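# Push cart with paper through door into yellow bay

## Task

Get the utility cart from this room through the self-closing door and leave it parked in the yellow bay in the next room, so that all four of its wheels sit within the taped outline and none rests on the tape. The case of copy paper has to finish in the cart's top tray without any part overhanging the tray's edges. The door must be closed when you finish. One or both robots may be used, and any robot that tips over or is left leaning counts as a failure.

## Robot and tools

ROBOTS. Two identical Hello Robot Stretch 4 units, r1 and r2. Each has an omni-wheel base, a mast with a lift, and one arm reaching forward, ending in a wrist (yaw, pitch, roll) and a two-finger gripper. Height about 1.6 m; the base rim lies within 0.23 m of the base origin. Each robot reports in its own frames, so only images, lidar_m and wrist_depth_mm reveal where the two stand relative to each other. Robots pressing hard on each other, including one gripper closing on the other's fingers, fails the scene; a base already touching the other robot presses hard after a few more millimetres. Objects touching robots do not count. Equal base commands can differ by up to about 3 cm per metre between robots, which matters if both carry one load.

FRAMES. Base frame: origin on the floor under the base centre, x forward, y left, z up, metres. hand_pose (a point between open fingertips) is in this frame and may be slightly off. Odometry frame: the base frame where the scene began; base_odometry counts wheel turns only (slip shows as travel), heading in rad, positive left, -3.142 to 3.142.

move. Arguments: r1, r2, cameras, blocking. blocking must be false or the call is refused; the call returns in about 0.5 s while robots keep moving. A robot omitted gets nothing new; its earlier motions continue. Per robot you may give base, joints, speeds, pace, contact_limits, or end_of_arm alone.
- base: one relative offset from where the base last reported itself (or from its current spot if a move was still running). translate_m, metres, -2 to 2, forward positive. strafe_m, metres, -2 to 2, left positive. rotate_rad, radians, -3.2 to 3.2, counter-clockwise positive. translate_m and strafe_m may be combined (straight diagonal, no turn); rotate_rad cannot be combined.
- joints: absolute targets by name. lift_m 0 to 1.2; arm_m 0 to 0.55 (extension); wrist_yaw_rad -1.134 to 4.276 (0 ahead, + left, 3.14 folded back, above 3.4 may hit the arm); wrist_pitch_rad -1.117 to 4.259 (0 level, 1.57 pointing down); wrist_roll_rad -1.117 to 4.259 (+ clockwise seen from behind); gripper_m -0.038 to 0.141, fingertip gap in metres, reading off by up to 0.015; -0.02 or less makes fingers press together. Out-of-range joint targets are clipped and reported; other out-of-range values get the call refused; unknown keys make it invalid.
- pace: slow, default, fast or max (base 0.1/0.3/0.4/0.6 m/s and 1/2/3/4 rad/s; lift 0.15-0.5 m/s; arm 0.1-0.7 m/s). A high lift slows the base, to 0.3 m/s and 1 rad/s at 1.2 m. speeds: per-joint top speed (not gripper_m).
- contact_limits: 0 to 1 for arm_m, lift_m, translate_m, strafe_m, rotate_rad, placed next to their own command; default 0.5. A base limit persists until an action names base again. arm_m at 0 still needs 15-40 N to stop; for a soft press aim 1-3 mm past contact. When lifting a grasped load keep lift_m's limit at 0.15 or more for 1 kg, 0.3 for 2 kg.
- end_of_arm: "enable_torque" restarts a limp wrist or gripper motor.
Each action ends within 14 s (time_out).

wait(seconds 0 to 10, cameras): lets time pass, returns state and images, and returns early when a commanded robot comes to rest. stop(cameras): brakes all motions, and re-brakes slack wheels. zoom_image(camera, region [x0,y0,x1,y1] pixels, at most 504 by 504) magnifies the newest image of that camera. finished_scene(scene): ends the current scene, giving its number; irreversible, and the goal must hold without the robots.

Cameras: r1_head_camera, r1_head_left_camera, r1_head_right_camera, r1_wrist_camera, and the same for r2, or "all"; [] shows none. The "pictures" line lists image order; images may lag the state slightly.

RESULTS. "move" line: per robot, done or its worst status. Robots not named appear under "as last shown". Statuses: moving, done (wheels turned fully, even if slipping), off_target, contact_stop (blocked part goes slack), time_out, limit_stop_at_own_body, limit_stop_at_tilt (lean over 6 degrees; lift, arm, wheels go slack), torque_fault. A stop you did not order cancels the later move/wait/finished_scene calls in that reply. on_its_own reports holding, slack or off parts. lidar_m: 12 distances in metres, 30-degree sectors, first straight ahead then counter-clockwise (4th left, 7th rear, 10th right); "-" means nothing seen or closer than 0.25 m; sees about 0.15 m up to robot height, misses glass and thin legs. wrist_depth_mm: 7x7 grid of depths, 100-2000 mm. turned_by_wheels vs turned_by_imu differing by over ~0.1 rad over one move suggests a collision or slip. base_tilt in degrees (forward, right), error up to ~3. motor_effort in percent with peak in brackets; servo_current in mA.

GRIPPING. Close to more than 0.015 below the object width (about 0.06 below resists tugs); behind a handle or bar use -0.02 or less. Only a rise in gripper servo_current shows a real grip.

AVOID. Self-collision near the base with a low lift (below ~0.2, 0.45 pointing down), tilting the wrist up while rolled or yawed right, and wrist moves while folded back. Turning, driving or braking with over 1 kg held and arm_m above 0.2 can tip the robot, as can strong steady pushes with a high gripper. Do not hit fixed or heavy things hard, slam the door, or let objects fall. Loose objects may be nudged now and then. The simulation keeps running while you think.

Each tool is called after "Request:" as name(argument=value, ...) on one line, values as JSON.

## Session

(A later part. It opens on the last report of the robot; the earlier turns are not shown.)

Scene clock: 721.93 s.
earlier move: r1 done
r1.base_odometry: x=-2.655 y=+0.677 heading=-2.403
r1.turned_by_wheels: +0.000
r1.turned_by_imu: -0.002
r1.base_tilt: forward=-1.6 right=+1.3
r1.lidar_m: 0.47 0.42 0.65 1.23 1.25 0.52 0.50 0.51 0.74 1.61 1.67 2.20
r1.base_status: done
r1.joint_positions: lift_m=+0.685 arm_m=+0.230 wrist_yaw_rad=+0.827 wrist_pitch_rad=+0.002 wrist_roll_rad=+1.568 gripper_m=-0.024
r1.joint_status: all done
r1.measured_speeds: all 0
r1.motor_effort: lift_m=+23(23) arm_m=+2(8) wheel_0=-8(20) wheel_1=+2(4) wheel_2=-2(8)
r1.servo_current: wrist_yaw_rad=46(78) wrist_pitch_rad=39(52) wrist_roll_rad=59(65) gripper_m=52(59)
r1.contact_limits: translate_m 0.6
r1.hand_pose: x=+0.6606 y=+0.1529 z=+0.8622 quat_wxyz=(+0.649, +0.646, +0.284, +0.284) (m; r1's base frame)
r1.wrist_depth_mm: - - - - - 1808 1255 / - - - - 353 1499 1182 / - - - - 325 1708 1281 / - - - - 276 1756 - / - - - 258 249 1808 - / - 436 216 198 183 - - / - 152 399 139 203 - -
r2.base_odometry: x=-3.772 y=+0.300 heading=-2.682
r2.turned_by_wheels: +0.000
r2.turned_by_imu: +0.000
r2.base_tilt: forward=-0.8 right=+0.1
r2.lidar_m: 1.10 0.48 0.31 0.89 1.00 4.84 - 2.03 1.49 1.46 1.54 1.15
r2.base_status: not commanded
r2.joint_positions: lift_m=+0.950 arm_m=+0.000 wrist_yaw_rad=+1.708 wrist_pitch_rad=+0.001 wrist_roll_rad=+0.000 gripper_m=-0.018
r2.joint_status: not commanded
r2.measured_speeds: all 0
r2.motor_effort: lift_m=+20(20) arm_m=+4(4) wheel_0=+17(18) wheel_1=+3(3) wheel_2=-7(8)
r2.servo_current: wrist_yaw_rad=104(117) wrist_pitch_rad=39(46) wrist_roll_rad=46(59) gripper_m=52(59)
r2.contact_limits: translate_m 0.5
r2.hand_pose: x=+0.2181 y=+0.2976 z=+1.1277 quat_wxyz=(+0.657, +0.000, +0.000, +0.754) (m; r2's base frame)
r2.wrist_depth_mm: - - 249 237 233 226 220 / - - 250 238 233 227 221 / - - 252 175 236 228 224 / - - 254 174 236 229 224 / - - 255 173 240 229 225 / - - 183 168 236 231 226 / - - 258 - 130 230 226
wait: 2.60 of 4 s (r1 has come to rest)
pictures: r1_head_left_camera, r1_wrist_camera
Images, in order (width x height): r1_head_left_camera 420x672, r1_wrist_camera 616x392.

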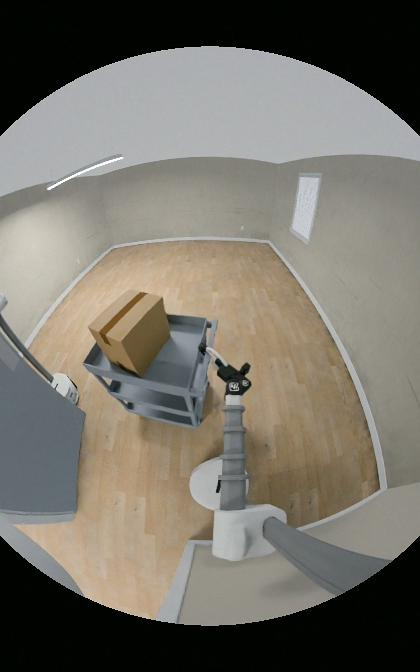

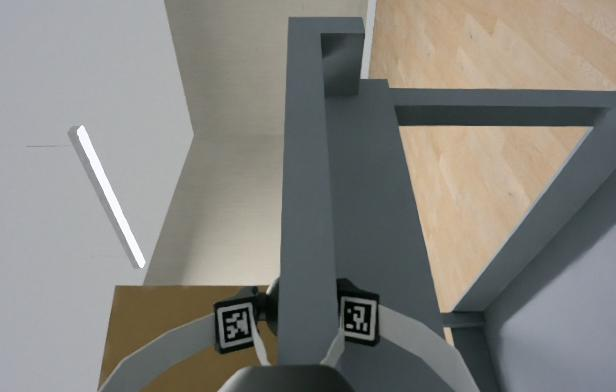

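Request:
move(blocking=false, cameras=[], r1={"base":{"translate_m":-0.04,"strafe_m":0.1},"joints":{"wrist_yaw_rad":0.75,"arm_m":0.11},"pace":"slow","speeds":{"wrist_yaw_rad":0.13},"contact_limits":{"translate_m":0.6}})

Request:
wait(seconds=4, cameras=["r1_head_left_camera","r1_wrist_camera"])

Scene clock: 732.57 s.
move: r1 moving
r1.base_odometry: x=-2.644 y=+0.671 heading=-2.403
r1.turned_by_wheels: +0.000
r1.turned_by_imu: -0.001
r1.base_tilt: forward=-1.6 right=+1.3
r1.lidar_m: 0.45 0.43 0.66 1.21 1.24 0.52 0.50 0.53 0.71 1.62 1.67 2.23
r1.base_status: translate_m moving; strafe_m moving
r1.joint_positions: lift_m=+0.685 arm_m=+0.218 wrist_yaw_rad=+0.773 wrist_pitch_rad=+0.002 wrist_roll_rad=+1.568 gripper_m=-0.024
r1.joint_status: arm_m moving; wrist_yaw_rad moving
r1.measured_speeds: translate_m=-0.019 strafe_m=+0.046 rotate_rad=+0.001 lift_m=+0.000 arm_m=-0.049 wrist_yaw_rad=-0.135 wrist_pitch_rad=+0.000 wrist_roll_rad=+0.000
r1.motor_effort: lift_m=+23(23) arm_m=-7(8) wheel_0=-8(11) wheel_1=+5(5) wheel_2=+4(4)
r1.servo_current: wrist_yaw_rad=59(72) wrist_pitch_rad=46(52) wrist_roll_rad=33(59) gripper_m=59(59)
r1.contact_limits: translate_m 0.6
r1.hand_pose: x=+0.6559 y=+0.1388 z=+0.8622 quat_wxyz=(+0.656, +0.654, +0.267, +0.266) (m; r1's base frame)
r1.wrist_depth_mm: - - - - - 1756 1229 / - - - - - 1537 1160 / - - - - 359 1576 445 / - - - - 281 1808 - / - - - 258 252 1808 - / - 439 211 187 183 - - / - 152 399 126 200 - -
r2: as last shown
r2.turned_by_imu: +0.001
r2.lidar_m: 1.11 0.46 0.30 0.90 1.00 4.86 - 2.01 1.50 1.44 1.52 1.16
r2.motor_effort: lift_m=+20(20) arm_m=+4(4) wheel_0=+17(17) wheel_1=+3(3) wheel_2=-7(7)
r2.servo_current: wrist_yaw_rad=104(111) wrist_pitch_rad=39(46) wrist_roll_rad=46(52) gripper_m=52(52)
r2.contact_limits: translate_m 0.5
r2.wrist_depth_mm: - - 250 236 233 226 220 / - - 251 237 234 227 220 / - - 253 175 235 229 222 / - - 253 174 236 229 224 / - - 255 174 237 230 224 / - - 183 168 236 229 225 / - - 257 - 130 230 227
pictures: none
No camera images: "cameras" was empty.

Scene clock: 734.57 s.
earlier move: r1 done
r1.base_odometry: x=-2.558 y=+0.630 heading=-2.402
r1.turned_by_wheels: +0.000
r1.turned_by_imu: +0.000
r1.base_tilt: forward=-1.6 right=+1.3
r1.lidar_m: 0.54 0.33 0.54 1.10 1.12 3.60 0.46 0.50 0.65 1.69 1.76 2.38
r1.base_status: done
r1.joint_positions: lift_m=+0.685 arm_m=+0.110 wrist_yaw_rad=+0.747 wrist_pitch_rad=+0.002 wrist_roll_rad=+1.568 gripper_m=-0.024
r1.joint_status: all done
r1.measured_speeds: all 0
r1.motor_effort: lift_m=+23(23) arm_m=-6(10) wheel_0=-2(14) wheel_1=+2(5) wheel_2=+4(6)
r1.servo_current: wrist_yaw_rad=59(91) wrist_pitch_rad=39(52) wrist_roll_rad=46(65) gripper_m=59(59)
r1.contact_limits: translate_m 0.6
r1.hand_pose: x=+0.5520 y=+0.1319 z=+0.8622 quat_wxyz=(+0.659, +0.657, +0.258, +0.258) (m; r1's base frame)
r1.wrist_depth_mm: - - - 303 - 1708 1205 / - - - - 340 349 347 / - - - - 304 1756 1281 / - - - 262 263 1808 - / - - - 242 247 820 - / - 436 187 186 226 - - / - 407 410 128 206 - -
r2.base_odometry: x=-3.772 y=+0.300 heading=-2.682
r2.turned_by_wheels: +0.000
r2.turned_by_imu: +0.000
r2.base_tilt: forward=-0.7 right=+0.1
r2.lidar_m: 1.11 0.46 0.30 0.79 0.98 4.85 - 2.02 1.50 1.45 1.53 1.16
r2.base_status: not commanded
r2.joint_positions: lift_m=+0.950 arm_m=+0.000 wrist_yaw_rad=+1.708 wrist_pitch_rad=+0.001 wrist_roll_rad=+0.000 gripper_m=-0.018
r2.joint_status: not commanded
r2.measured_speeds: all 0
r2.motor_effort: lift_m=+20(21) arm_m=+4(4) wheel_0=+17(18) wheel_1=+3(3) wheel_2=-7(7)
r2.servo_current: wrist_yaw_rad=104(111) wrist_pitch_rad=39(46) wrist_roll_rad=33(59) gripper_m=52(59)
r2.contact_limits: translate_m 0.5
r2.hand_pose: x=+0.2181 y=+0.2976 z=+1.1277 quat_wxyz=(+0.657, +0.000, +0.000, +0.754) (m; r2's base frame)
r2.wrist_depth_mm: - - 249 236 233 226 220 / - - 251 238 234 226 221 / - - 252 176 236 228 223 / - - 253 174 237 229 224 / - - 255 173 238 229 224 / - - 183 168 236 231 225 / - - 257 - 130 230 226
wait: 2.00 of 4 s (r1 has come to rest)
pictures: r1_head_left_camera, r1_wrist_camera
Images, in order (width x height): r1_head_left_camera 420x672, r1_wrist_camera 616x392.

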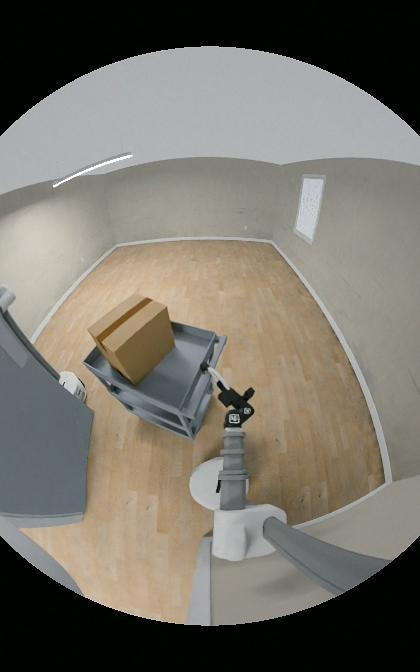

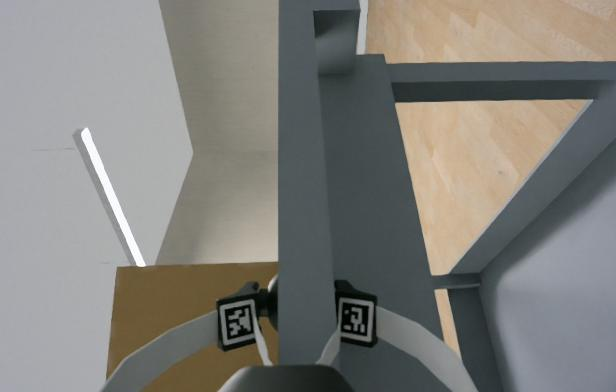

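Request:
move(blocking=false, cameras=[], r1={"base":{"translate_m":-0.094,"strafe_m":0.174},"joints":{"wrist_yaw_rad":0.52,"arm_m":0.05},"pace":"slow","speeds":{"wrist_yaw_rad":0.1},"contact_limits":{"translate_m":0.6}})

Request:
wait(seconds=4, cameras=["r1_head_left_camera","r1_wrist_camera"])

Scene clock: 743.27 s.
move: r1 moving
r1.base_odometry: x=-2.547 y=+0.626 heading=-2.402
r1.turned_by_wheels: +0.000
r1.turned_by_imu: +0.000
r1.base_tilt: forward=-1.6 right=+1.3
r1.lidar_m: 0.57 0.32 0.52 1.10 1.13 3.60 0.46 0.48 0.66 1.71 1.77 2.37
r1.base_status: translate_m moving; strafe_m moving
r1.joint_positions: lift_m=+0.685 arm_m=+0.098 wrist_yaw_rad=+0.709 wrist_pitch_rad=+0.002 wrist_roll_rad=+1.568 gripper_m=-0.024
r1.joint_status: arm_m moving; wrist_yaw_rad moving
r1.measured_speeds: translate_m=-0.023 strafe_m=+0.043 rotate_rad=+0.000 lift_m=+0.000 arm_m=-0.049 wrist_yaw_rad=-0.100 wrist_pitch_rad=+0.000 wrist_roll_rad=+0.000
r1.motor_effort: lift_m=+23(23) arm_m=-7(10) wheel_0=-4(8) wheel_1=+4(4) wheel_2=+5(8)
r1.servo_current: wrist_yaw_rad=39(78) wrist_pitch_rad=39(46) wrist_roll_rad=65(65) gripper_m=52(65)
r1.contact_limits: translate_m 0.6
r1.hand_pose: x=+0.5443 y=+0.1214 z=+0.8622 quat_wxyz=(+0.664, +0.662, +0.246, +0.245) (m; r1's base frame)
r1.wrist_depth_mm: - - - 293 - 1708 1229 / - - - - 342 351 353 / - - - - 306 1756 1281 / - - - 264 264 1808 - / - - - 242 247 831 - / - 436 187 186 224 - - / - 151 410 128 206 - -
r2: as last shown
r2.turned_by_imu: +0.001
r2.base_tilt: forward=-0.7 right=+0.0
r2.lidar_m: 1.11 0.45 0.27 0.79 0.96 4.82 - 2.01 1.53 1.43 1.54 1.18
r2.motor_effort: lift_m=+20(20) arm_m=+4(4) wheel_0=+17(18) wheel_1=+3(3) wheel_2=-7(7)
r2.servo_current: wrist_yaw_rad=104(124) wrist_pitch_rad=39(46) wrist_roll_rad=46(59) gripper_m=52(52)
r2.contact_limits: translate_m 0.5
r2.wrist_depth_mm: - - 250 236 232 225 220 / - - 250 237 234 226 221 / - - 252 175 236 228 223 / - - 254 174 236 229 223 / - - 255 173 238 231 226 / - - 183 168 236 231 225 / - - 257 - 130 231 227
pictures: none
No camera images: "cameras" was empty.

Scene clock: 746.03 s.
earlier move: r1 done
r1.base_odometry: x=-2.372 y=+0.565 heading=-2.403
r1.turned_by_wheels: -0.001
r1.turned_by_imu: -0.002
r1.base_tilt: forward=-1.6 right=+1.3
r1.lidar_m: 0.33 0.29 0.62 0.93 0.94 3.51 0.39 0.38 0.57 1.41 1.96 2.59
r1.base_status: done
r1.joint_positions: lift_m=+0.685 arm_m=+0.050 wrist_yaw_rad=+0.514 wrist_pitch_rad=+0.002 wrist_roll_rad=+1.568 gripper_m=-0.024
r1.joint_status: all done
r1.measured_speeds: all 0
r1.motor_effort: lift_m=+23(23) arm_m=+4(10) wheel_0=-9(18) wheel_1=+3(5) wheel_2=-4(8)
r1.servo_current: wrist_yaw_rad=52(91) wrist_pitch_rad=39(52) wrist_roll_rad=46(72) gripper_m=59(65)
r1.contact_limits: translate_m 0.6
r1.hand_pose: x=+0.5150 y=+0.0658 z=+0.8622 quat_wxyz=(+0.685, +0.683, +0.180, +0.179) (m; r1's base frame)
r1.wrist_depth_mm: - - - - - 1756 1229 / - - - - 364 364 364 / - - - - 325 1661 1255 / - - - - 274 1808 - / - - - 252 247 1808 - / - 439 187 196 183 - - / - 153 397 140 203 - -
r2.base_odometry: x=-3.772 y=+0.300 heading=-2.682
r2.turned_by_wheels: +0.000
r2.turned_by_imu: +0.000
r2.base_tilt: forward=-0.7 right=+0.0
r2.lidar_m: 1.11 0.47 0.30 0.70 0.93 4.83 - 2.04 1.50 1.44 1.54 1.15
r2.base_status: not commanded
r2.joint_positions: lift_m=+0.950 arm_m=+0.000 wrist_yaw_rad=+1.708 wrist_pitch_rad=+0.001 wrist_roll_rad=+0.000 gripper_m=-0.018
r2.joint_status: not commanded
r2.measured_speeds: all 0
r2.motor_effort: lift_m=+20(21) arm_m=+4(4) wheel_0=+17(18) wheel_1=+3(3) wheel_2=-7(7)
r2.servo_current: wrist_yaw_rad=104(124) wrist_pitch_rad=46(46) wrist_roll_rad=52(59) gripper_m=52(59)
r2.contact_limits: translate_m 0.5
r2.hand_pose: x=+0.2181 y=+0.2976 z=+1.1277 quat_wxyz=(+0.657, +0.000, +0.000, +0.754) (m; r2's base frame)
r2.wrist_depth_mm: - - 249 237 234 225 220 / - - 251 238 234 225 221 / - - 252 175 236 228 223 / - - 253 174 237 229 224 / - - 255 173 238 230 225 / - - 183 168 236 231 226 / - - 257 - 131 231 227
wait: 2.77 of 4 s (r1 has come to rest)
pictures: r1_head_left_camera, r1_wrist_camera
Images, in order (width x height): r1_head_left_camera 420x672, r1_wrist_camera 616x392.

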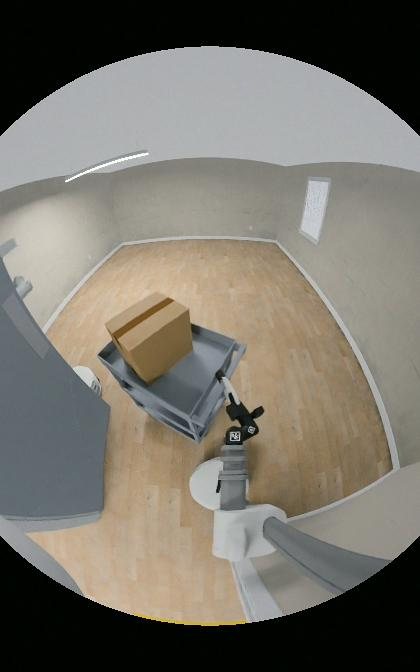

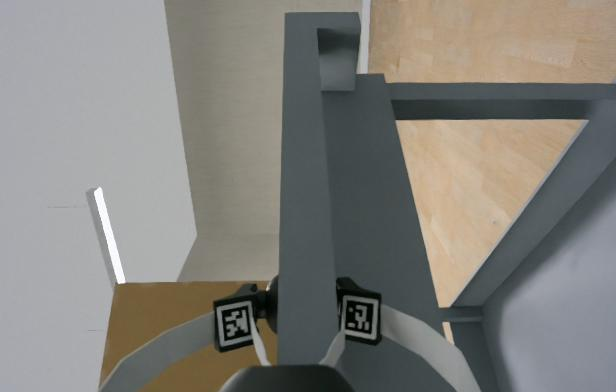

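Request:
move(blocking=false, cameras=[], r1={"base":{"translate_m":-0.159,"strafe_m":0.178},"joints":{"wrist_yaw_rad":0.32},"pace":"slow","speeds":{"wrist_yaw_rad":0.08},"contact_limits":{"translate_m":0.6}})

Request:
wait(seconds=4, cameras=["r1_head_left_camera","r1_wrist_camera"])

Scene clock: 758.77 s.
move: r1 moving
r1.base_odometry: x=-2.359 y=+0.563 heading=-2.404
r1.turned_by_wheels: +0.000
r1.turned_by_imu: -0.001
r1.base_tilt: forward=-1.6 right=+1.3
r1.lidar_m: 0.33 0.29 0.66 0.90 0.93 3.48 0.38 0.38 0.56 1.39 1.95 2.62
r1.base_status: translate_m moving; strafe_m moving
r1.joint_positions: lift_m=+0.685 arm_m=+0.050 wrist_yaw_rad=+0.484 wrist_pitch_rad=+0.002 wrist_roll_rad=+1.568 gripper_m=-0.024
r1.joint_status: wrist_yaw_rad moving
r1.measured_speeds: translate_m=-0.033 strafe_m=+0.037 rotate_rad=+0.000 lift_m=+0.000 arm_m=+0.000 wrist_yaw_rad=-0.077 wrist_pitch_rad=+0.000 wrist_roll_rad=+0.000
r1.motor_effort: lift_m=+23(23) arm_m=+4(4) wheel_0=-9(12) wheel_1=+0(4) wheel_2=+4(5)
r1.servo_current: wrist_yaw_rad=59(78) wrist_pitch_rad=33(46) wrist_roll_rad=65(65) gripper_m=52(65)
r1.contact_limits: translate_m 0.6
r1.hand_pose: x=+0.5169 y=+0.0567 z=+0.8622 quat_wxyz=(+0.688, +0.686, +0.170, +0.169) (m; r1's base frame)
r1.wrist_depth_mm: - - - - - 1756 1205 / - - - 330 359 1499 1182 / - - - - 362 1618 1255 / - - - - 283 1808 - / - - - 255 249 1921 - / - 442 210 196 182 - - / - 152 399 126 204 - -
r2: as last shown
r2.turned_by_imu: +0.002
r2.lidar_m: 1.12 0.46 0.30 0.70 0.98 4.83 - 2.03 1.50 1.44 1.52 1.15
r2.motor_effort: lift_m=+20(20) arm_m=+4(4) wheel_0=+17(17) wheel_1=+3(3) wheel_2=-7(7)
r2.servo_current: wrist_yaw_rad=111(111) wrist_pitch_rad=39(46) wrist_roll_rad=46(52) gripper_m=52(52)
r2.contact_limits: translate_m 0.5
r2.wrist_depth_mm: - - 249 237 234 225 220 / - - 251 237 235 226 222 / - - 252 175 236 228 223 / - - 254 174 238 229 224 / - - 254 173 238 230 224 / - - 183 168 236 231 226 / - - 257 - 131 230 228
pictures: none
No camera images: "cameras" was empty.

Scene clock: 761.90 s.
earlier move: r1 done
r1.base_odometry: x=-2.135 y=+0.540 heading=-2.403
r1.turned_by_wheels: +0.001
r1.turned_by_imu: +0.001
r1.base_tilt: forward=-1.6 right=+1.3
r1.lidar_m: 0.33 0.32 0.82 0.72 0.75 3.36 3.25 0.33 0.35 0.90 2.14 2.87
r1.base_status: done
r1.joint_positions: lift_m=+0.685 arm_m=+0.050 wrist_yaw_rad=+0.323 wrist_pitch_rad=+0.002 wrist_roll_rad=+1.568 gripper_m=-0.024
r1.joint_status: all done
r1.measured_speeds: all 0
r1.motor_effort: lift_m=+23(23) arm_m=-4(4) wheel_0=-4(13) wheel_1=+3(5) wheel_2=+3(8)
r1.servo_current: wrist_yaw_rad=65(78) wrist_pitch_rad=46(52) wrist_roll_rad=33(65) gripper_m=52(65)
r1.contact_limits: translate_m 0.6
r1.hand_pose: x=+0.5221 y=+0.0085 z=+0.8622 quat_wxyz=(+0.699, +0.697, +0.114, +0.113) (m; r1's base frame)
r1.wrist_depth_mm: - - - - - 1708 1205 / - - - - 359 364 368 / - - - - 324 1808 1281 / - - - - 276 1708 - / - - - 251 250 1921 - / - 442 192 187 224 - - / - 152 407 127 203 - -
r2.base_odometry: x=-3.772 y=+0.300 heading=-2.682
r2.turned_by_wheels: +0.000
r2.turned_by_imu: +0.000
r2.base_tilt: forward=-0.7 right=+0.1
r2.lidar_m: 1.11 0.45 0.31 0.61 3.44 4.81 - 2.01 1.51 1.45 1.54 1.13
r2.base_status: not commanded
r2.joint_positions: lift_m=+0.950 arm_m=+0.000 wrist_yaw_rad=+1.708 wrist_pitch_rad=+0.001 wrist_roll_rad=+0.000 gripper_m=-0.018
r2.joint_status: not commanded
r2.measured_speeds: all 0
r2.motor_effort: lift_m=+20(21) arm_m=+4(4) wheel_0=+17(18) wheel_1=+3(3) wheel_2=-7(7)
r2.servo_current: wrist_yaw_rad=91(111) wrist_pitch_rad=39(46) wrist_roll_rad=46(59) gripper_m=52(59)
r2.contact_limits: translate_m 0.5
r2.hand_pose: x=+0.2181 y=+0.2976 z=+1.1277 quat_wxyz=(+0.657, +0.000, +0.000, +0.754) (m; r2's base frame)
r2.wrist_depth_mm: - - 250 236 233 225 219 / - - 250 238 236 226 220 / - - 253 175 236 228 222 / - - 253 174 236 229 224 / - - 255 173 238 230 224 / - - 183 168 236 231 224 / - - 260 - 131 229 228
wait: 3.13 of 4 s (r1 has come to rest)
pictures: r1_head_left_camera, r1_wrist_camera
Images, in order (width x height): r1_head_left_camera 420x672, r1_wrist_camera 616x392.

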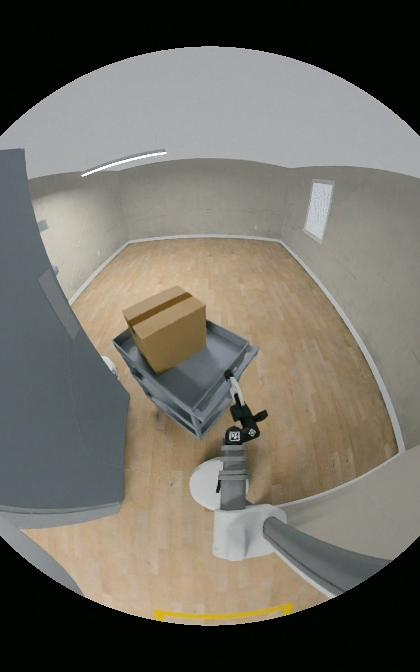

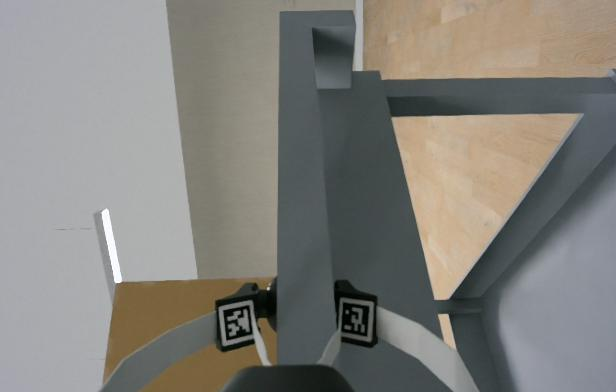

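Request:
move(blocking=false, cameras=[], r1={"base":{"translate_m":-0.2,"strafe_m":0.165},"joints":{"wrist_yaw_rad":0.12},"pace":"slow","speeds":{"wrist_yaw_rad":0.08},"contact_limits":{"translate_m":0.6}})

Request:
wait(seconds=4, cameras=["r1_head_left_camera"])

Scene clock: 771.00 s.
move: r1 moving
r1.base_odometry: x=-2.121 y=+0.541 heading=-2.402
r1.turned_by_wheels: +0.001
r1.turned_by_imu: +0.000
r1.base_tilt: forward=-1.6 right=+1.3
r1.lidar_m: 0.34 0.29 0.80 0.72 0.77 3.35 3.20 0.32 0.34 0.89 2.16 2.87
r1.base_status: translate_m moving; strafe_m moving
r1.joint_positions: lift_m=+0.685 arm_m=+0.050 wrist_yaw_rad=+0.295 wrist_pitch_rad=+0.002 wrist_roll_rad=+1.568 gripper_m=-0.024
r1.joint_status: wrist_yaw_rad moving
r1.measured_speeds: translate_m=-0.040 strafe_m=+0.033 rotate_rad=-0.002 lift_m=+0.000 arm_m=+0.000 wrist_yaw_rad=-0.075 wrist_pitch_rad=+0.000 wrist_roll_rad=+0.000
r1.motor_effort: lift_m=+23(23) arm_m=-4(4) wheel_0=-6(8) wheel_1=+3(6) wheel_2=+9(10)
r1.servo_current: wrist_yaw_rad=91(91) wrist_pitch_rad=39(46) wrist_roll_rad=39(59) gripper_m=52(59)
r1.contact_limits: translate_m 0.6
r1.hand_pose: x=+0.5223 y=+0.0002 z=+0.8622 quat_wxyz=(+0.700, +0.699, +0.104, +0.103) (m; r1's base frame)
r1.wrist_depth_mm: - - - - - 1708 1205 / - - - - 362 359 366 / - - - - 370 1756 1308 / - - - - 278 1808 - / - - - 251 251 1863 - / - 442 192 187 224 - - / - 151 402 127 203 - -
r2: as last shown
r2.turned_by_imu: +0.001
r2.base_tilt: forward=-0.7 right=+0.0
r2.lidar_m: 1.12 0.48 0.31 0.59 3.48 4.85 - 2.04 1.49 1.44 1.51 1.14
r2.motor_effort: lift_m=+20(20) arm_m=+4(4) wheel_0=+17(17) wheel_1=+3(3) wheel_2=-7(7)
r2.servo_current: wrist_yaw_rad=104(111) wrist_pitch_rad=39(46) wrist_roll_rad=52(52) gripper_m=46(52)
r2.contact_limits: translate_m 0.5
r2.wrist_depth_mm: - - 249 236 234 226 220 / - - 251 238 234 227 222 / - - 253 175 236 228 223 / - - 254 174 237 229 222 / - - 255 173 239 230 224 / - - 183 167 236 231 225 / - - 259 - 131 230 227
pictures: none
No camera images: "cameras" was empty.

Scene clock: 774.30 s.
earlier move: r1 done
r1.base_odometry: x=-1.876 y=+0.553 heading=-2.403
r1.turned_by_wheels: +0.000
r1.turned_by_imu: +0.002
r1.base_tilt: forward=-1.6 right=+1.3
r1.lidar_m: 0.35 0.33 0.60 0.55 0.58 3.14 3.03 3.13 0.39 0.38 2.33 0.57
r1.base_status: done
r1.joint_positions: lift_m=+0.685 arm_m=+0.050 wrist_yaw_rad=+0.131 wrist_pitch_rad=+0.002 wrist_roll_rad=+1.569 gripper_m=-0.024
r1.joint_status: all done
r1.measured_speeds: all 0
r1.motor_effort: lift_m=+23(23) arm_m=-4(4) wheel_0=-2(9) wheel_1=+3(6) wheel_2=+5(11)
r1.servo_current: wrist_yaw_rad=59(163) wrist_pitch_rad=39(46) wrist_roll_rad=46(65) gripper_m=52(65)
r1.contact_limits: translate_m 0.6
r1.hand_pose: x=+0.5182 y=-0.0490 z=+0.8622 quat_wxyz=(+0.706, +0.705, +0.047, +0.046) (m; r1's base frame)
r1.wrist_depth_mm: - - - 294 - 1576 1160 / - - - - 332 347 404 / - - - - 291 1808 1308 / - - - 262 262 1921 - / - - 452 243 246 - - / - 439 187 185 227 - - / - 151 418 131 210 - -
r2.base_odometry: x=-3.772 y=+0.300 heading=-2.682
r2.turned_by_wheels: +0.000
r2.turned_by_imu: +0.000
r2.base_tilt: forward=-0.7 right=+0.1
r2.lidar_m: 1.12 0.47 0.29 0.62 3.44 4.85 - 2.03 1.50 1.43 1.54 1.18
r2.base_status: not commanded
r2.joint_positions: lift_m=+0.950 arm_m=+0.000 wrist_yaw_rad=+1.708 wrist_pitch_rad=+0.001 wrist_roll_rad=+0.000 gripper_m=-0.018
r2.joint_status: not commanded
r2.measured_speeds: all 0
r2.motor_effort: lift_m=+20(21) arm_m=+4(4) wheel_0=+17(18) wheel_1=+3(4) wheel_2=-7(7)
r2.servo_current: wrist_yaw_rad=91(117) wrist_pitch_rad=46(52) wrist_roll_rad=46(59) gripper_m=52(59)
r2.contact_limits: translate_m 0.5
r2.hand_pose: x=+0.2181 y=+0.2976 z=+1.1277 quat_wxyz=(+0.657, +0.000, +0.000, +0.754) (m; r2's base frame)
r2.wrist_depth_mm: - - 249 237 234 226 220 / - - 251 237 234 227 222 / - - 253 175 236 229 222 / - - 254 174 237 229 223 / - - 255 173 239 229 225 / - - 183 168 235 231 225 / - - 259 - 130 230 228
wait: 3.30 of 4 s (r1 has come to rest)
pictures: r1_head_left_camera
Images, in order (width x height): r1_head_left_camera 420x672.

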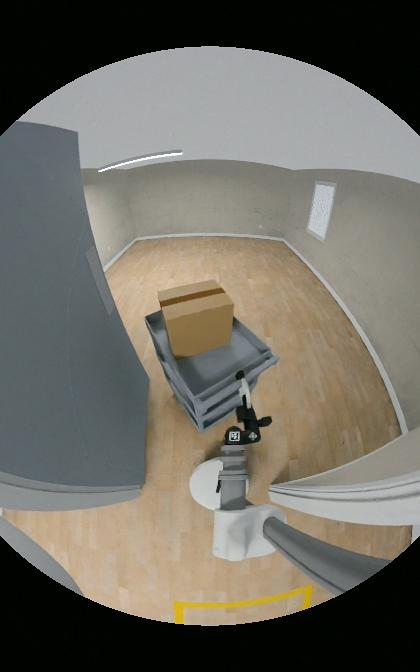

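Request:
move(blocking=false, cameras=[], r1={"base":{"translate_m":-0.26,"strafe_m":0.1},"joints":{"wrist_yaw_rad":0.02},"pace":"slow","speeds":{"wrist_yaw_rad":0.08},"contact_limits":{"translate_m":0.6}})

Request:
wait(seconds=5, cameras=["r1_head_left_camera","r1_head_right_camera"])

Scene clock: 786.13 s.
move: r1 moving
r1.base_odometry: x=-1.863 y=+0.558 heading=-2.402
r1.turned_by_wheels: +0.001
r1.turned_by_imu: +0.000
r1.base_tilt: forward=-1.6 right=+1.3
r1.lidar_m: 0.37 0.34 0.61 0.54 0.61 3.11 3.02 3.10 0.39 0.37 2.31 0.55
r1.base_status: translate_m moving; strafe_m moving
r1.joint_positions: lift_m=+0.685 arm_m=+0.050 wrist_yaw_rad=+0.111 wrist_pitch_rad=+0.002 wrist_roll_rad=+1.569 gripper_m=-0.024
r1.joint_status: wrist_yaw_rad moving
r1.measured_speeds: translate_m=-0.048 strafe_m=+0.019 rotate_rad=+0.003 lift_m=+0.000 arm_m=+0.000 wrist_yaw_rad=-0.038 wrist_pitch_rad=+0.000 wrist_roll_rad=+0.000
r1.motor_effort: lift_m=+23(23) arm_m=-3(4) wheel_0=-1(6) wheel_1=-1(5) wheel_2=+12(13)
r1.servo_current: wrist_yaw_rad=169(169) wrist_pitch_rad=46(52) wrist_roll_rad=46(59) gripper_m=52(59)
r1.contact_limits: translate_m 0.6
r1.hand_pose: x=+0.5172 y=-0.0551 z=+0.8622 quat_wxyz=(+0.707, +0.705, +0.040, +0.038) (m; r1's base frame)
r1.wrist_depth_mm: - - - 293 - 1618 1118 / - - - - 330 343 404 / - - - - 293 1808 1205 / - - - 262 263 1863 - / - - 455 245 247 - - / - 439 191 186 231 - - / - 424 418 131 211 - -
r2: as last shown
r2.turned_by_imu: +0.002
r2.base_tilt: forward=-0.7 right=+0.0
r2.lidar_m: 1.11 0.47 0.28 0.61 3.48 4.83 - 2.01 1.49 1.45 1.52 1.16
r2.motor_effort: lift_m=+20(20) arm_m=+4(4) wheel_0=+17(17) wheel_1=+3(3) wheel_2=-7(7)
r2.servo_current: wrist_yaw_rad=111(111) wrist_pitch_rad=39(46) wrist_roll_rad=33(59) gripper_m=52(52)
r2.contact_limits: translate_m 0.5
r2.wrist_depth_mm: - - 250 237 234 226 220 / - - 251 237 234 227 221 / - - 252 175 235 229 223 / - - 254 174 236 229 224 / - - 255 173 239 229 224 / - - 183 168 236 231 225 / - - 258 - 130 229 226
pictures: none
No camera images: "cameras" was empty.

Scene clock: 789.63 s.
earlier move: r1 done
r1.base_odometry: x=-1.617 y=+0.654 heading=-2.403
r1.turned_by_wheels: -0.001
r1.turned_by_imu: +0.000
r1.base_tilt: forward=-1.6 right=+1.3
r1.lidar_m: 0.38 0.39 0.49 0.49 2.43 2.87 2.76 2.86 2.50 0.47 0.47 0.51
r1.base_status: done
r1.joint_positions: lift_m=+0.685 arm_m=+0.050 wrist_yaw_rad=+0.023 wrist_pitch_rad=+0.002 wrist_roll_rad=+1.569 gripper_m=-0.024
r1.joint_status: all done
r1.measured_speeds: all 0
r1.motor_effort: lift_m=+23(23) arm_m=-3(4) wheel_0=-4(7) wheel_1=-3(6) wheel_2=+3(16)
r1.servo_current: wrist_yaw_rad=46(267) wrist_pitch_rad=46(52) wrist_roll_rad=59(65) gripper_m=59(59)
r1.contact_limits: translate_m 0.6
r1.hand_pose: x=+0.5112 y=-0.0809 z=+0.8622 quat_wxyz=(+0.708, +0.706, +0.009, +0.007) (m; r1's base frame)
r1.wrist_depth_mm: - - - - 309 314 315 / - - - - 286 1708 1205 / - - - - 267 1756 - / - - - 256 256 1921 - / - 449 449 237 242 - - / - 439 186 186 229 - - / - 152 430 156 217 - -
r2.base_odometry: x=-3.772 y=+0.300 heading=-2.682
r2.turned_by_wheels: +0.000
r2.turned_by_imu: +0.000
r2.base_tilt: forward=-0.7 right=+0.1
r2.lidar_m: 1.11 0.46 0.30 0.90 3.47 4.80 - 2.00 1.50 1.43 1.53 1.16
r2.base_status: not commanded
r2.joint_positions: lift_m=+0.950 arm_m=+0.000 wrist_yaw_rad=+1.708 wrist_pitch_rad=+0.001 wrist_roll_rad=+0.000 gripper_m=-0.018
r2.joint_status: not commanded
r2.measured_speeds: all 0
r2.motor_effort: lift_m=+20(20) arm_m=+4(4) wheel_0=+17(18) wheel_1=+3(3) wheel_2=-7(7)
r2.servo_current: wrist_yaw_rad=104(111) wrist_pitch_rad=39(46) wrist_roll_rad=52(65) gripper_m=46(59)
r2.contact_limits: translate_m 0.5
r2.hand_pose: x=+0.2181 y=+0.2976 z=+1.1277 quat_wxyz=(+0.657, +0.000, +0.000, +0.754) (m; r2's base frame)
r2.wrist_depth_mm: - - 251 236 234 226 220 / - - 251 238 233 226 221 / - - 253 175 235 229 224 / - - 254 173 237 229 224 / - - 255 173 238 229 225 / - - 183 168 236 231 226 / - - 258 - 131 230 225
wait: 3.50 of 5 s (r1 has come to rest)
pictures: r1_head_left_camera, r1_head_right_camera
Images, in order (width x height): r1_head_left_camera 420x672, r1_head_right_camera 420x672.

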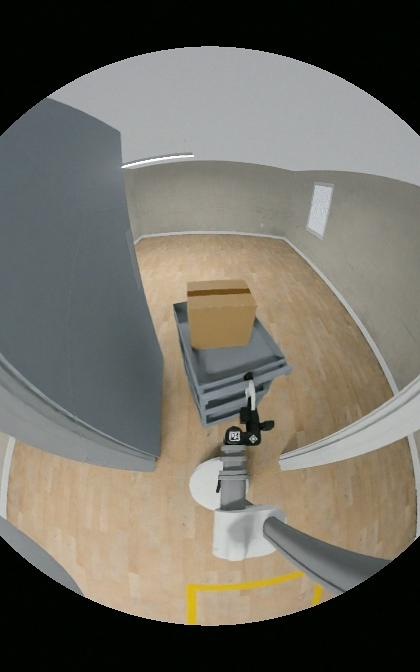

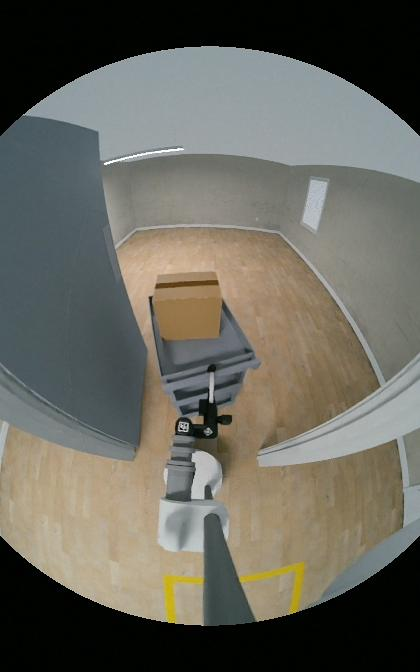

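Request:
move(blocking=false, cameras=[], r1={"base":{"translate_m":-0.7},"joints":{"wrist_yaw_rad":0.0},"pace":"slow","contact_limits":{"translate_m":0.6}})

Request:
wait(seconds=9, cameras=["r1_head_camera","r1_head_left_camera","r1_head_right_camera"])

Scene clock: 796.90 s.
move: r1 moving
r1.base_odometry: x=-1.607 y=+0.663 heading=-2.403
r1.turned_by_wheels: +0.000
r1.turned_by_imu: +0.000
r1.base_tilt: forward=-1.6 right=+1.2
r1.lidar_m: 0.36 0.39 0.50 0.47 2.43 2.88 2.75 2.85 2.49 0.49 0.48 0.51
r1.base_status: translate_m moving
r1.joint_positions: lift_m=+0.685 arm_m=+0.050 wrist_yaw_rad=+0.008 wrist_pitch_rad=+0.002 wrist_roll_rad=+1.569 gripper_m=-0.024
r1.joint_status: all done
r1.measured_speeds: translate_m=-0.049 strafe_m=+0.000 rotate_rad=+0.002 lift_m=+0.000 arm_m=+0.000 wrist_yaw_rad=+0.000 wrist_pitch_rad=+0.000 wrist_roll_rad=+0.000
r1.motor_effort: lift_m=+23(23) arm_m=-4(4) wheel_0=-7(7) wheel_1=-7(8) wheel_2=+9(11)
r1.servo_current: wrist_yaw_rad=59(65) wrist_pitch_rad=46(46) wrist_roll_rad=39(59) gripper_m=59(59)
r1.contact_limits: translate_m 0.6
r1.hand_pose: x=+0.5100 y=-0.0850 z=+0.8622 quat_wxyz=(+0.708, +0.706, +0.004, +0.002) (m; r1's base frame)
r1.wrist_depth_mm: - - - - 306 312 314 / - - - - 285 1708 1255 / - - - - 265 1756 - / - - - 255 254 1921 - / - 445 449 236 242 - - / - 442 187 185 232 - - / - 150 430 156 216 - -
r2: as last shown
r2.turned_by_imu: +0.001
r2.base_tilt: forward=-0.7 right=+0.0
r2.lidar_m: 1.11 0.44 0.31 0.91 3.45 4.84 - 2.02 1.48 1.46 1.52 1.16
r2.servo_current: wrist_yaw_rad=98(111) wrist_pitch_rad=39(39) wrist_roll_rad=46(52) gripper_m=52(52)
r2.contact_limits: translate_m 0.5
r2.wrist_depth_mm: - - 249 237 233 225 220 / - - 252 239 234 227 221 / - - 252 175 236 228 222 / - - 254 174 236 229 224 / - - 256 173 237 229 225 / - - 182 168 236 232 226 / - - 259 - 131 230 226
pictures: none
No camera images: "cameras" was empty.

Scene clock: 804.70 s.
earlier move: r1 done
r1.base_odometry: x=-1.099 y=+1.126 heading=-2.402
r1.turned_by_wheels: +0.001
r1.turned_by_imu: +0.004
r1.base_tilt: forward=-1.6 right=+1.2
r1.lidar_m: 0.43 0.45 1.03 2.34 2.41 2.13 2.03 2.13 2.51 2.39 1.07 0.49
r1.base_status: done
r1.joint_positions: lift_m=+0.685 arm_m=+0.050 wrist_yaw_rad=+0.008 wrist_pitch_rad=+0.002 wrist_roll_rad=+1.569 gripper_m=-0.024
r1.joint_status: all done
r1.measured_speeds: all 0
r1.motor_effort: lift_m=+23(23) arm_m=-4(4) wheel_0=+2(8) wheel_1=-1(8) wheel_2=+6(13)
r1.servo_current: wrist_yaw_rad=46(91) wrist_pitch_rad=52(52) wrist_roll_rad=46(72) gripper_m=52(65)
r1.contact_limits: translate_m 0.6
r1.hand_pose: x=+0.5100 y=-0.0850 z=+0.8622 quat_wxyz=(+0.708, +0.706, +0.004, +0.002) (m; r1's base frame)
r1.wrist_depth_mm: - - - 235 236 1708 1205 / - - - 235 235 1756 - / - - - 234 234 - - / - 433 439 233 234 - - / - 452 452 233 234 - - / - 466 187 186 233 - - / - 152 477 140 232 - -
r2.base_odometry: x=-3.772 y=+0.300 heading=-2.682
r2.turned_by_wheels: +0.000
r2.turned_by_imu: +0.001
r2.base_tilt: forward=-0.7 right=+0.1
r2.lidar_m: 1.12 0.47 0.29 3.29 3.47 4.84 - 2.05 1.51 1.45 1.54 1.17
r2.base_status: not commanded
r2.joint_positions: lift_m=+0.950 arm_m=+0.000 wrist_yaw_rad=+1.708 wrist_pitch_rad=+0.001 wrist_roll_rad=+0.000 gripper_m=-0.018
r2.joint_status: not commanded
r2.measured_speeds: all 0
r2.on_its_own: wrist_yaw_rad is at rest, and its servo_current (111 mA) is outside its rest range (0 to 104 mA)
r2.motor_effort: lift_m=+20(21) arm_m=+4(4) wheel_0=+17(18) wheel_1=+3(3) wheel_2=-7(7)
r2.servo_current: wrist_yaw_rad=111(117) wrist_pitch_rad=39(46) wrist_roll_rad=52(65) gripper_m=46(59)
r2.contact_limits: translate_m 0.5
r2.hand_pose: x=+0.2181 y=+0.2976 z=+1.1277 quat_wxyz=(+0.657, +0.000, +0.000, +0.754) (m; r2's base frame)
r2.wrist_depth_mm: - - 250 237 233 225 220 / - - 251 239 235 226 221 / - - 251 175 236 228 223 / - - 254 174 237 229 224 / - - 256 173 239 229 224 / - - 183 168 236 231 226 / - - 258 - 130 229 227
wait: 7.80 of 9 s (r1 has come to rest)
pictures: r1_head_camera, r1_head_left_camera, r1_head_right_camera
Images, in order (width x height): r1_head_camera 420x560, r1_head_left_camera 420x672, r1_head_right_camera 420x672.

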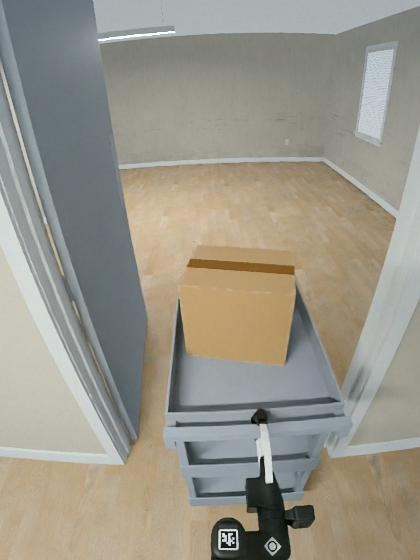

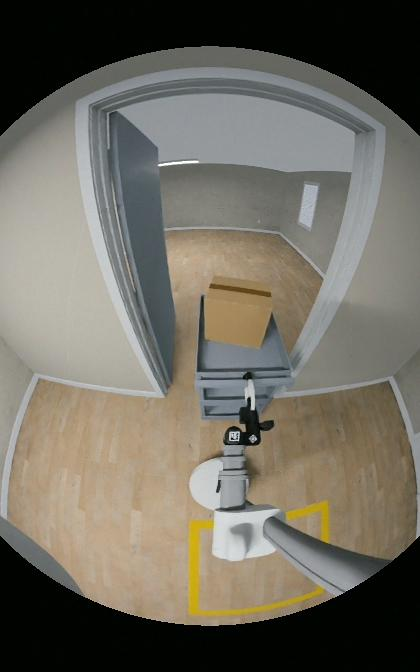

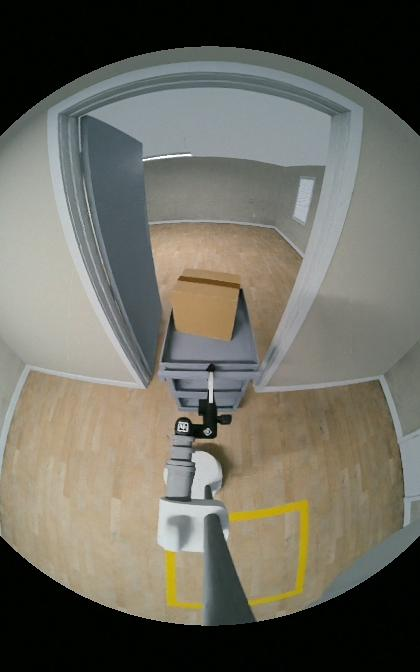

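Request:
move(blocking=false, cameras=[], r1={"base":{"translate_m":-0.45},"pace":"slow","contact_limits":{"translate_m":0.6}})

Request:
wait(seconds=7, cameras=["r1_head_camera","r1_head_left_camera","r1_head_right_camera"])

Scene clock: 820.93 s.
move: r1 moving
r1.base_odometry: x=-1.090 y=+1.134 heading=-2.402
r1.turned_by_wheels: +0.000
r1.turned_by_imu: -0.001
r1.base_tilt: forward=-1.6 right=+1.3
r1.lidar_m: 0.44 0.43 1.05 2.31 2.40 2.13 2.02 2.13 2.53 2.39 1.09 0.49
r1.base_status: translate_m moving
r1.joint_positions: lift_m=+0.685 arm_m=+0.050 wrist_yaw_rad=+0.008 wrist_pitch_rad=+0.002 wrist_roll_rad=+1.569 gripper_m=-0.024
r1.joint_status: not commanded
r1.measured_speeds: translate_m=-0.047 strafe_m=+0.000 rotate_rad=+0.000 lift_m=+0.000 arm_m=+0.000 wrist_yaw_rad=+0.000 wrist_pitch_rad=+0.000 wrist_roll_rad=+0.000
r1.motor_effort: lift_m=+23(23) arm_m=-4(4) wheel_0=+0(3) wheel_1=-4(5) wheel_2=+11(12)
r1.servo_current: wrist_yaw_rad=59(78) wrist_pitch_rad=46(46) wrist_roll_rad=39(59) gripper_m=59(59)
r1.contact_limits: translate_m 0.6
r1.hand_pose: x=+0.5100 y=-0.0850 z=+0.8622 quat_wxyz=(+0.708, +0.706, +0.004, +0.002) (m; r1's base frame)
r1.wrist_depth_mm: - - - 234 235 1708 1205 / - - - 235 234 1756 - / - - - 233 233 - - / - 439 433 233 235 - - / - 449 449 233 233 - - / - 466 186 186 233 - - / - 152 480 140 231 - -
r2.base_odometry: x=-3.772 y=+0.300 heading=-2.682
r2.turned_by_wheels: +0.000
r2.turned_by_imu: +0.002
r2.base_tilt: forward=-0.7 right=+0.1
r2.lidar_m: 1.11 0.48 0.31 3.28 3.45 4.82 - 2.02 1.50 1.44 1.51 1.18
r2.base_status: not commanded
r2.joint_positions: lift_m=+0.950 arm_m=+0.000 wrist_yaw_rad=+1.708 wrist_pitch_rad=+0.001 wrist_roll_rad=+0.000 gripper_m=-0.018
r2.joint_status: not commanded
r2.measured_speeds: all 0
r2.motor_effort: lift_m=+20(20) arm_m=+4(4) wheel_0=+17(17) wheel_1=+3(3) wheel_2=-7(7)
r2.servo_current: wrist_yaw_rad=111(117) wrist_pitch_rad=46(46) wrist_roll_rad=46(59) gripper_m=52(52)
r2.contact_limits: translate_m 0.5
r2.hand_pose: x=+0.2181 y=+0.2976 z=+1.1277 quat_wxyz=(+0.657, +0.000, +0.000, +0.754) (m; r2's base frame)
r2.wrist_depth_mm: - - 250 237 233 226 220 / - - 250 237 233 226 221 / - - 252 175 236 229 223 / - - 254 174 236 229 224 / - - 255 173 239 230 225 / - - 183 168 236 232 225 / - - 259 - 130 231 227
pictures: none
No camera images: "cameras" was empty.

Scene clock: 826.20 s.
earlier move: r1 done
r1.base_odometry: x=-0.767 y=+1.429 heading=-2.402
r1.turned_by_wheels: +0.000
r1.turned_by_imu: +0.001
r1.base_tilt: forward=-1.6 right=+1.3
r1.lidar_m: 0.45 0.50 1.68 2.32 2.34 1.67 1.59 1.65 2.26 2.39 1.76 0.45
r1.base_status: done
r1.joint_positions: lift_m=+0.685 arm_m=+0.050 wrist_yaw_rad=+0.008 wrist_pitch_rad=+0.002 wrist_roll_rad=+1.569 gripper_m=-0.024
r1.joint_status: not commanded
r1.measured_speeds: all 0
r1.motor_effort: lift_m=+23(23) arm_m=-3(4) wheel_0=+0(4) wheel_1=-2(7) wheel_2=+4(13)
r1.servo_current: wrist_yaw_rad=52(85) wrist_pitch_rad=46(52) wrist_roll_rad=39(72) gripper_m=59(65)
r1.contact_limits: translate_m 0.6
r1.hand_pose: x=+0.5100 y=-0.0850 z=+0.8622 quat_wxyz=(+0.708, +0.706, +0.004, +0.002) (m; r1's base frame)
r1.wrist_depth_mm: - - - 152 208 - - / - - - 155 212 - - / - 415 415 159 220 - - / - 439 436 162 223 - - / - 469 462 166 230 - - / - - 187 186 231 - - / - 136 - 138 239 - -
r2.base_odometry: x=-3.772 y=+0.300 heading=-2.682
r2.turned_by_wheels: +0.000
r2.turned_by_imu: +0.001
r2.base_tilt: forward=-0.7 right=+0.1
r2.lidar_m: 1.11 0.47 0.30 3.29 3.46 4.83 - 2.01 1.52 1.46 1.51 1.17
r2.base_status: not commanded
r2.joint_positions: lift_m=+0.950 arm_m=+0.000 wrist_yaw_rad=+1.708 wrist_pitch_rad=+0.001 wrist_roll_rad=+0.000 gripper_m=-0.018
r2.joint_status: not commanded
r2.measured_speeds: all 0
r2.on_its_own: wrist_yaw_rad is at rest, and its servo_current (111 mA) is outside its rest range (0 to 104 mA)
r2.motor_effort: lift_m=+20(21) arm_m=+4(4) wheel_0=+17(18) wheel_1=+3(3) wheel_2=-7(7)
r2.servo_current: wrist_yaw_rad=111(117) wrist_pitch_rad=39(46) wrist_roll_rad=52(59) gripper_m=46(59)
r2.contact_limits: translate_m 0.5
r2.hand_pose: x=+0.2181 y=+0.2976 z=+1.1277 quat_wxyz=(+0.657, +0.000, +0.000, +0.754) (m; r2's base frame)
r2.wrist_depth_mm: - - 249 236 234 226 219 / - - 251 238 235 226 221 / - - 251 175 236 228 224 / - - 254 174 236 230 223 / - - 255 173 237 230 224 / - - 183 168 235 230 226 / - - 258 - 130 230 226
wait: 5.27 of 7 s (r1 has come to rest)
pictures: r1_head_camera, r1_head_left_camera, r1_head_right_camera
Images, in order (width x height): r1_head_camera 420x560, r1_head_left_camera 420x672, r1_head_right_camera 420x672.

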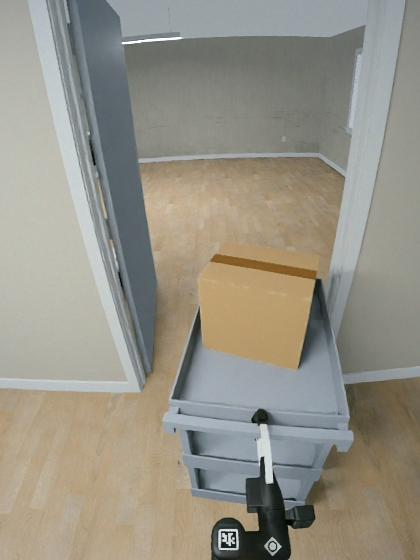

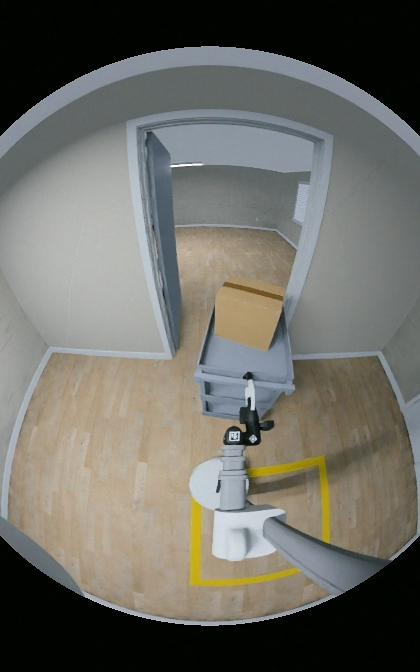

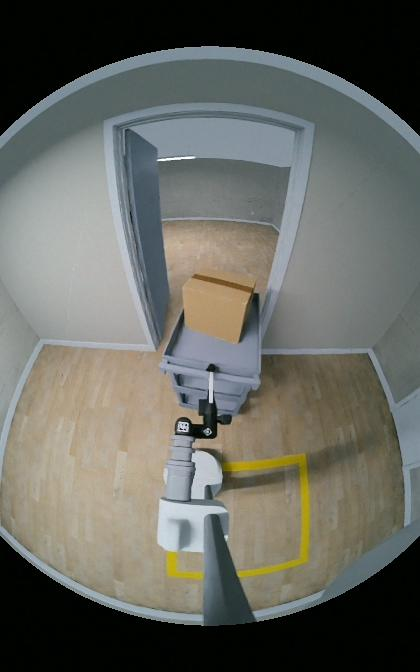

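Request:
move(blocking=false, cameras=[], r1={"base":{"translate_m":-0.3},"pace":"slow","contact_limits":{"translate_m":0.6}})

Request:
wait(seconds=5, cameras=["r1_head_camera","r1_head_left_camera","r1_wrist_camera"])

Scene clock: 846.53 s.
move: r1 moving
r1.base_odometry: x=-0.758 y=+1.437 heading=-2.402
r1.turned_by_wheels: +0.000
r1.turned_by_imu: -0.001
r1.base_tilt: forward=-1.5 right=+1.2
r1.lidar_m: 0.45 0.51 1.65 2.31 2.34 1.68 1.58 1.63 2.23 2.39 1.75 0.46
r1.base_status: translate_m moving
r1.joint_positions: lift_m=+0.685 arm_m=+0.050 wrist_yaw_rad=+0.008 wrist_pitch_rad=+0.002 wrist_roll_rad=+1.569 gripper_m=-0.024
r1.joint_status: not commanded
r1.measured_speeds: translate_m=-0.049 strafe_m=+0.000 rotate_rad=-0.002 lift_m=+0.000 arm_m=+0.000 wrist_yaw_rad=+0.000 wrist_pitch_rad=+0.000 wrist_roll_rad=+0.000
r1.motor_effort: lift_m=+23(23) arm_m=-4(4) wheel_0=-3(5) wheel_1=-4(7) wheel_2=+12(12)
r1.servo_current: wrist_yaw_rad=65(65) wrist_pitch_rad=46(46) wrist_roll_rad=46(59) gripper_m=59(59)
r1.contact_limits: translate_m 0.6
r1.hand_pose: x=+0.5100 y=-0.0850 z=+0.8622 quat_wxyz=(+0.708, +0.706, +0.004, +0.002) (m; r1's base frame)
r1.wrist_depth_mm: - - - - 208 - - / - - - 154 212 - - / - 415 415 410 218 - - / - 439 436 163 223 - - / - 469 466 166 230 - - / - 504 186 186 232 - - / - 135 165 138 239 - -
r2.base_odometry: x=-3.772 y=+0.300 heading=-2.682
r2.turned_by_wheels: +0.000
r2.turned_by_imu: +0.003
r2.base_tilt: forward=-0.6 right=+0.1
r2.lidar_m: 1.11 0.44 0.28 3.30 3.45 4.83 - 2.01 1.51 1.45 1.53 1.17
r2.base_status: not commanded
r2.joint_positions: lift_m=+0.950 arm_m=+0.000 wrist_yaw_rad=+1.708 wrist_pitch_rad=+0.001 wrist_roll_rad=+0.000 gripper_m=-0.018
r2.joint_status: not commanded
r2.measured_speeds: all 0
r2.motor_effort: lift_m=+20(20) arm_m=+4(4) wheel_0=+17(18) wheel_1=+3(3) wheel_2=-7(7)
r2.servo_current: wrist_yaw_rad=111(111) wrist_pitch_rad=46(46) wrist_roll_rad=39(59) gripper_m=46(52)
r2.contact_limits: translate_m 0.5
r2.hand_pose: x=+0.2181 y=+0.2976 z=+1.1277 quat_wxyz=(+0.657, +0.000, +0.000, +0.754) (m; r2's base frame)
r2.wrist_depth_mm: - - 249 236 234 226 220 / - - 250 237 234 226 221 / - - 252 175 236 229 223 / - - 254 174 237 229 223 / - - 255 173 237 230 224 / - - 183 168 236 230 226 / - - 258 - 130 230 227
pictures: none
No camera images: "cameras" was empty.

Scene clock: 850.30 s.
earlier move: r1 done
r1.base_odometry: x=-0.546 y=+1.631 heading=-2.402
r1.turned_by_wheels: +0.000
r1.turned_by_imu: +0.000
r1.base_tilt: forward=-1.6 right=+1.2
r1.lidar_m: 0.47 0.51 2.04 2.32 1.91 1.37 1.27 1.34 1.84 2.38 2.16 0.43
r1.base_status: done
r1.joint_positions: lift_m=+0.685 arm_m=+0.050 wrist_yaw_rad=+0.008 wrist_pitch_rad=+0.002 wrist_roll_rad=+1.569 gripper_m=-0.024
r1.joint_status: not commanded
r1.measured_speeds: all 0
r1.motor_effort: lift_m=+23(23) arm_m=-4(4) wheel_0=-2(6) wheel_1=-3(7) wheel_2=+4(12)
r1.servo_current: wrist_yaw_rad=65(78) wrist_pitch_rad=39(52) wrist_roll_rad=52(72) gripper_m=52(65)
r1.contact_limits: translate_m 0.6
r1.hand_pose: x=+0.5100 y=-0.0850 z=+0.8622 quat_wxyz=(+0.708, +0.706, +0.004, +0.002) (m; r1's base frame)
r1.wrist_depth_mm: - - - - 193 - - / - 404 439 - 200 - - / - 410 410 147 208 - - / - 442 442 155 217 - - / - 492 480 161 224 - - / - - 187 186 232 1661 - / - 136 - 125 245 - -
r2.base_odometry: x=-3.772 y=+0.300 heading=-2.682
r2.turned_by_wheels: +0.000
r2.turned_by_imu: +0.001
r2.base_tilt: forward=-0.7 right=+0.1
r2.lidar_m: 1.12 0.47 0.29 3.29 3.44 4.84 - 2.00 1.52 1.44 1.54 1.15
r2.base_status: not commanded
r2.joint_positions: lift_m=+0.950 arm_m=+0.000 wrist_yaw_rad=+1.708 wrist_pitch_rad=+0.001 wrist_roll_rad=+0.000 gripper_m=-0.018
r2.joint_status: not commanded
r2.measured_speeds: all 0
r2.motor_effort: lift_m=+20(21) arm_m=+4(4) wheel_0=+17(18) wheel_1=+2(3) wheel_2=-7(7)
r2.servo_current: wrist_yaw_rad=98(117) wrist_pitch_rad=33(46) wrist_roll_rad=46(65) gripper_m=52(59)
r2.contact_limits: translate_m 0.5
r2.hand_pose: x=+0.2181 y=+0.2976 z=+1.1277 quat_wxyz=(+0.657, +0.000, +0.000, +0.754) (m; r2's base frame)
r2.wrist_depth_mm: - - 249 236 232 226 220 / - - 251 237 234 227 220 / - - 252 174 236 229 223 / - - 253 174 236 229 222 / - - 255 173 237 229 226 / - - 182 168 236 232 226 / - - 258 - 130 231 227
wait: 3.77 of 5 s (r1 has come to rest)
pictures: r1_head_camera, r1_head_left_camera, r1_wrist_camera
Images, in order (width x height): r1_head_camera 420x560, r1_head_left_camera 420x672, r1_wrist_camera 616x392.

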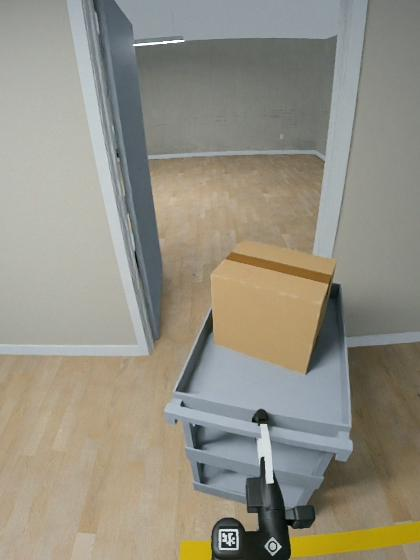

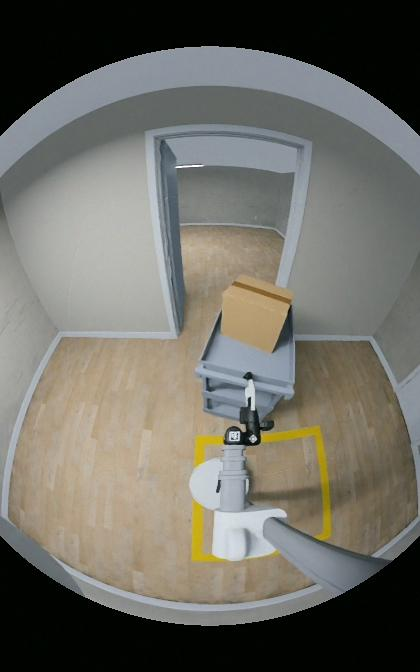

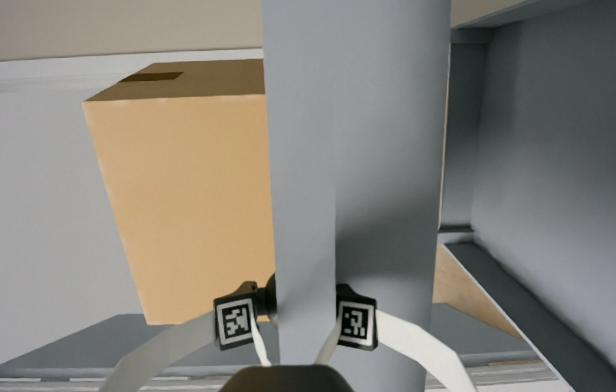

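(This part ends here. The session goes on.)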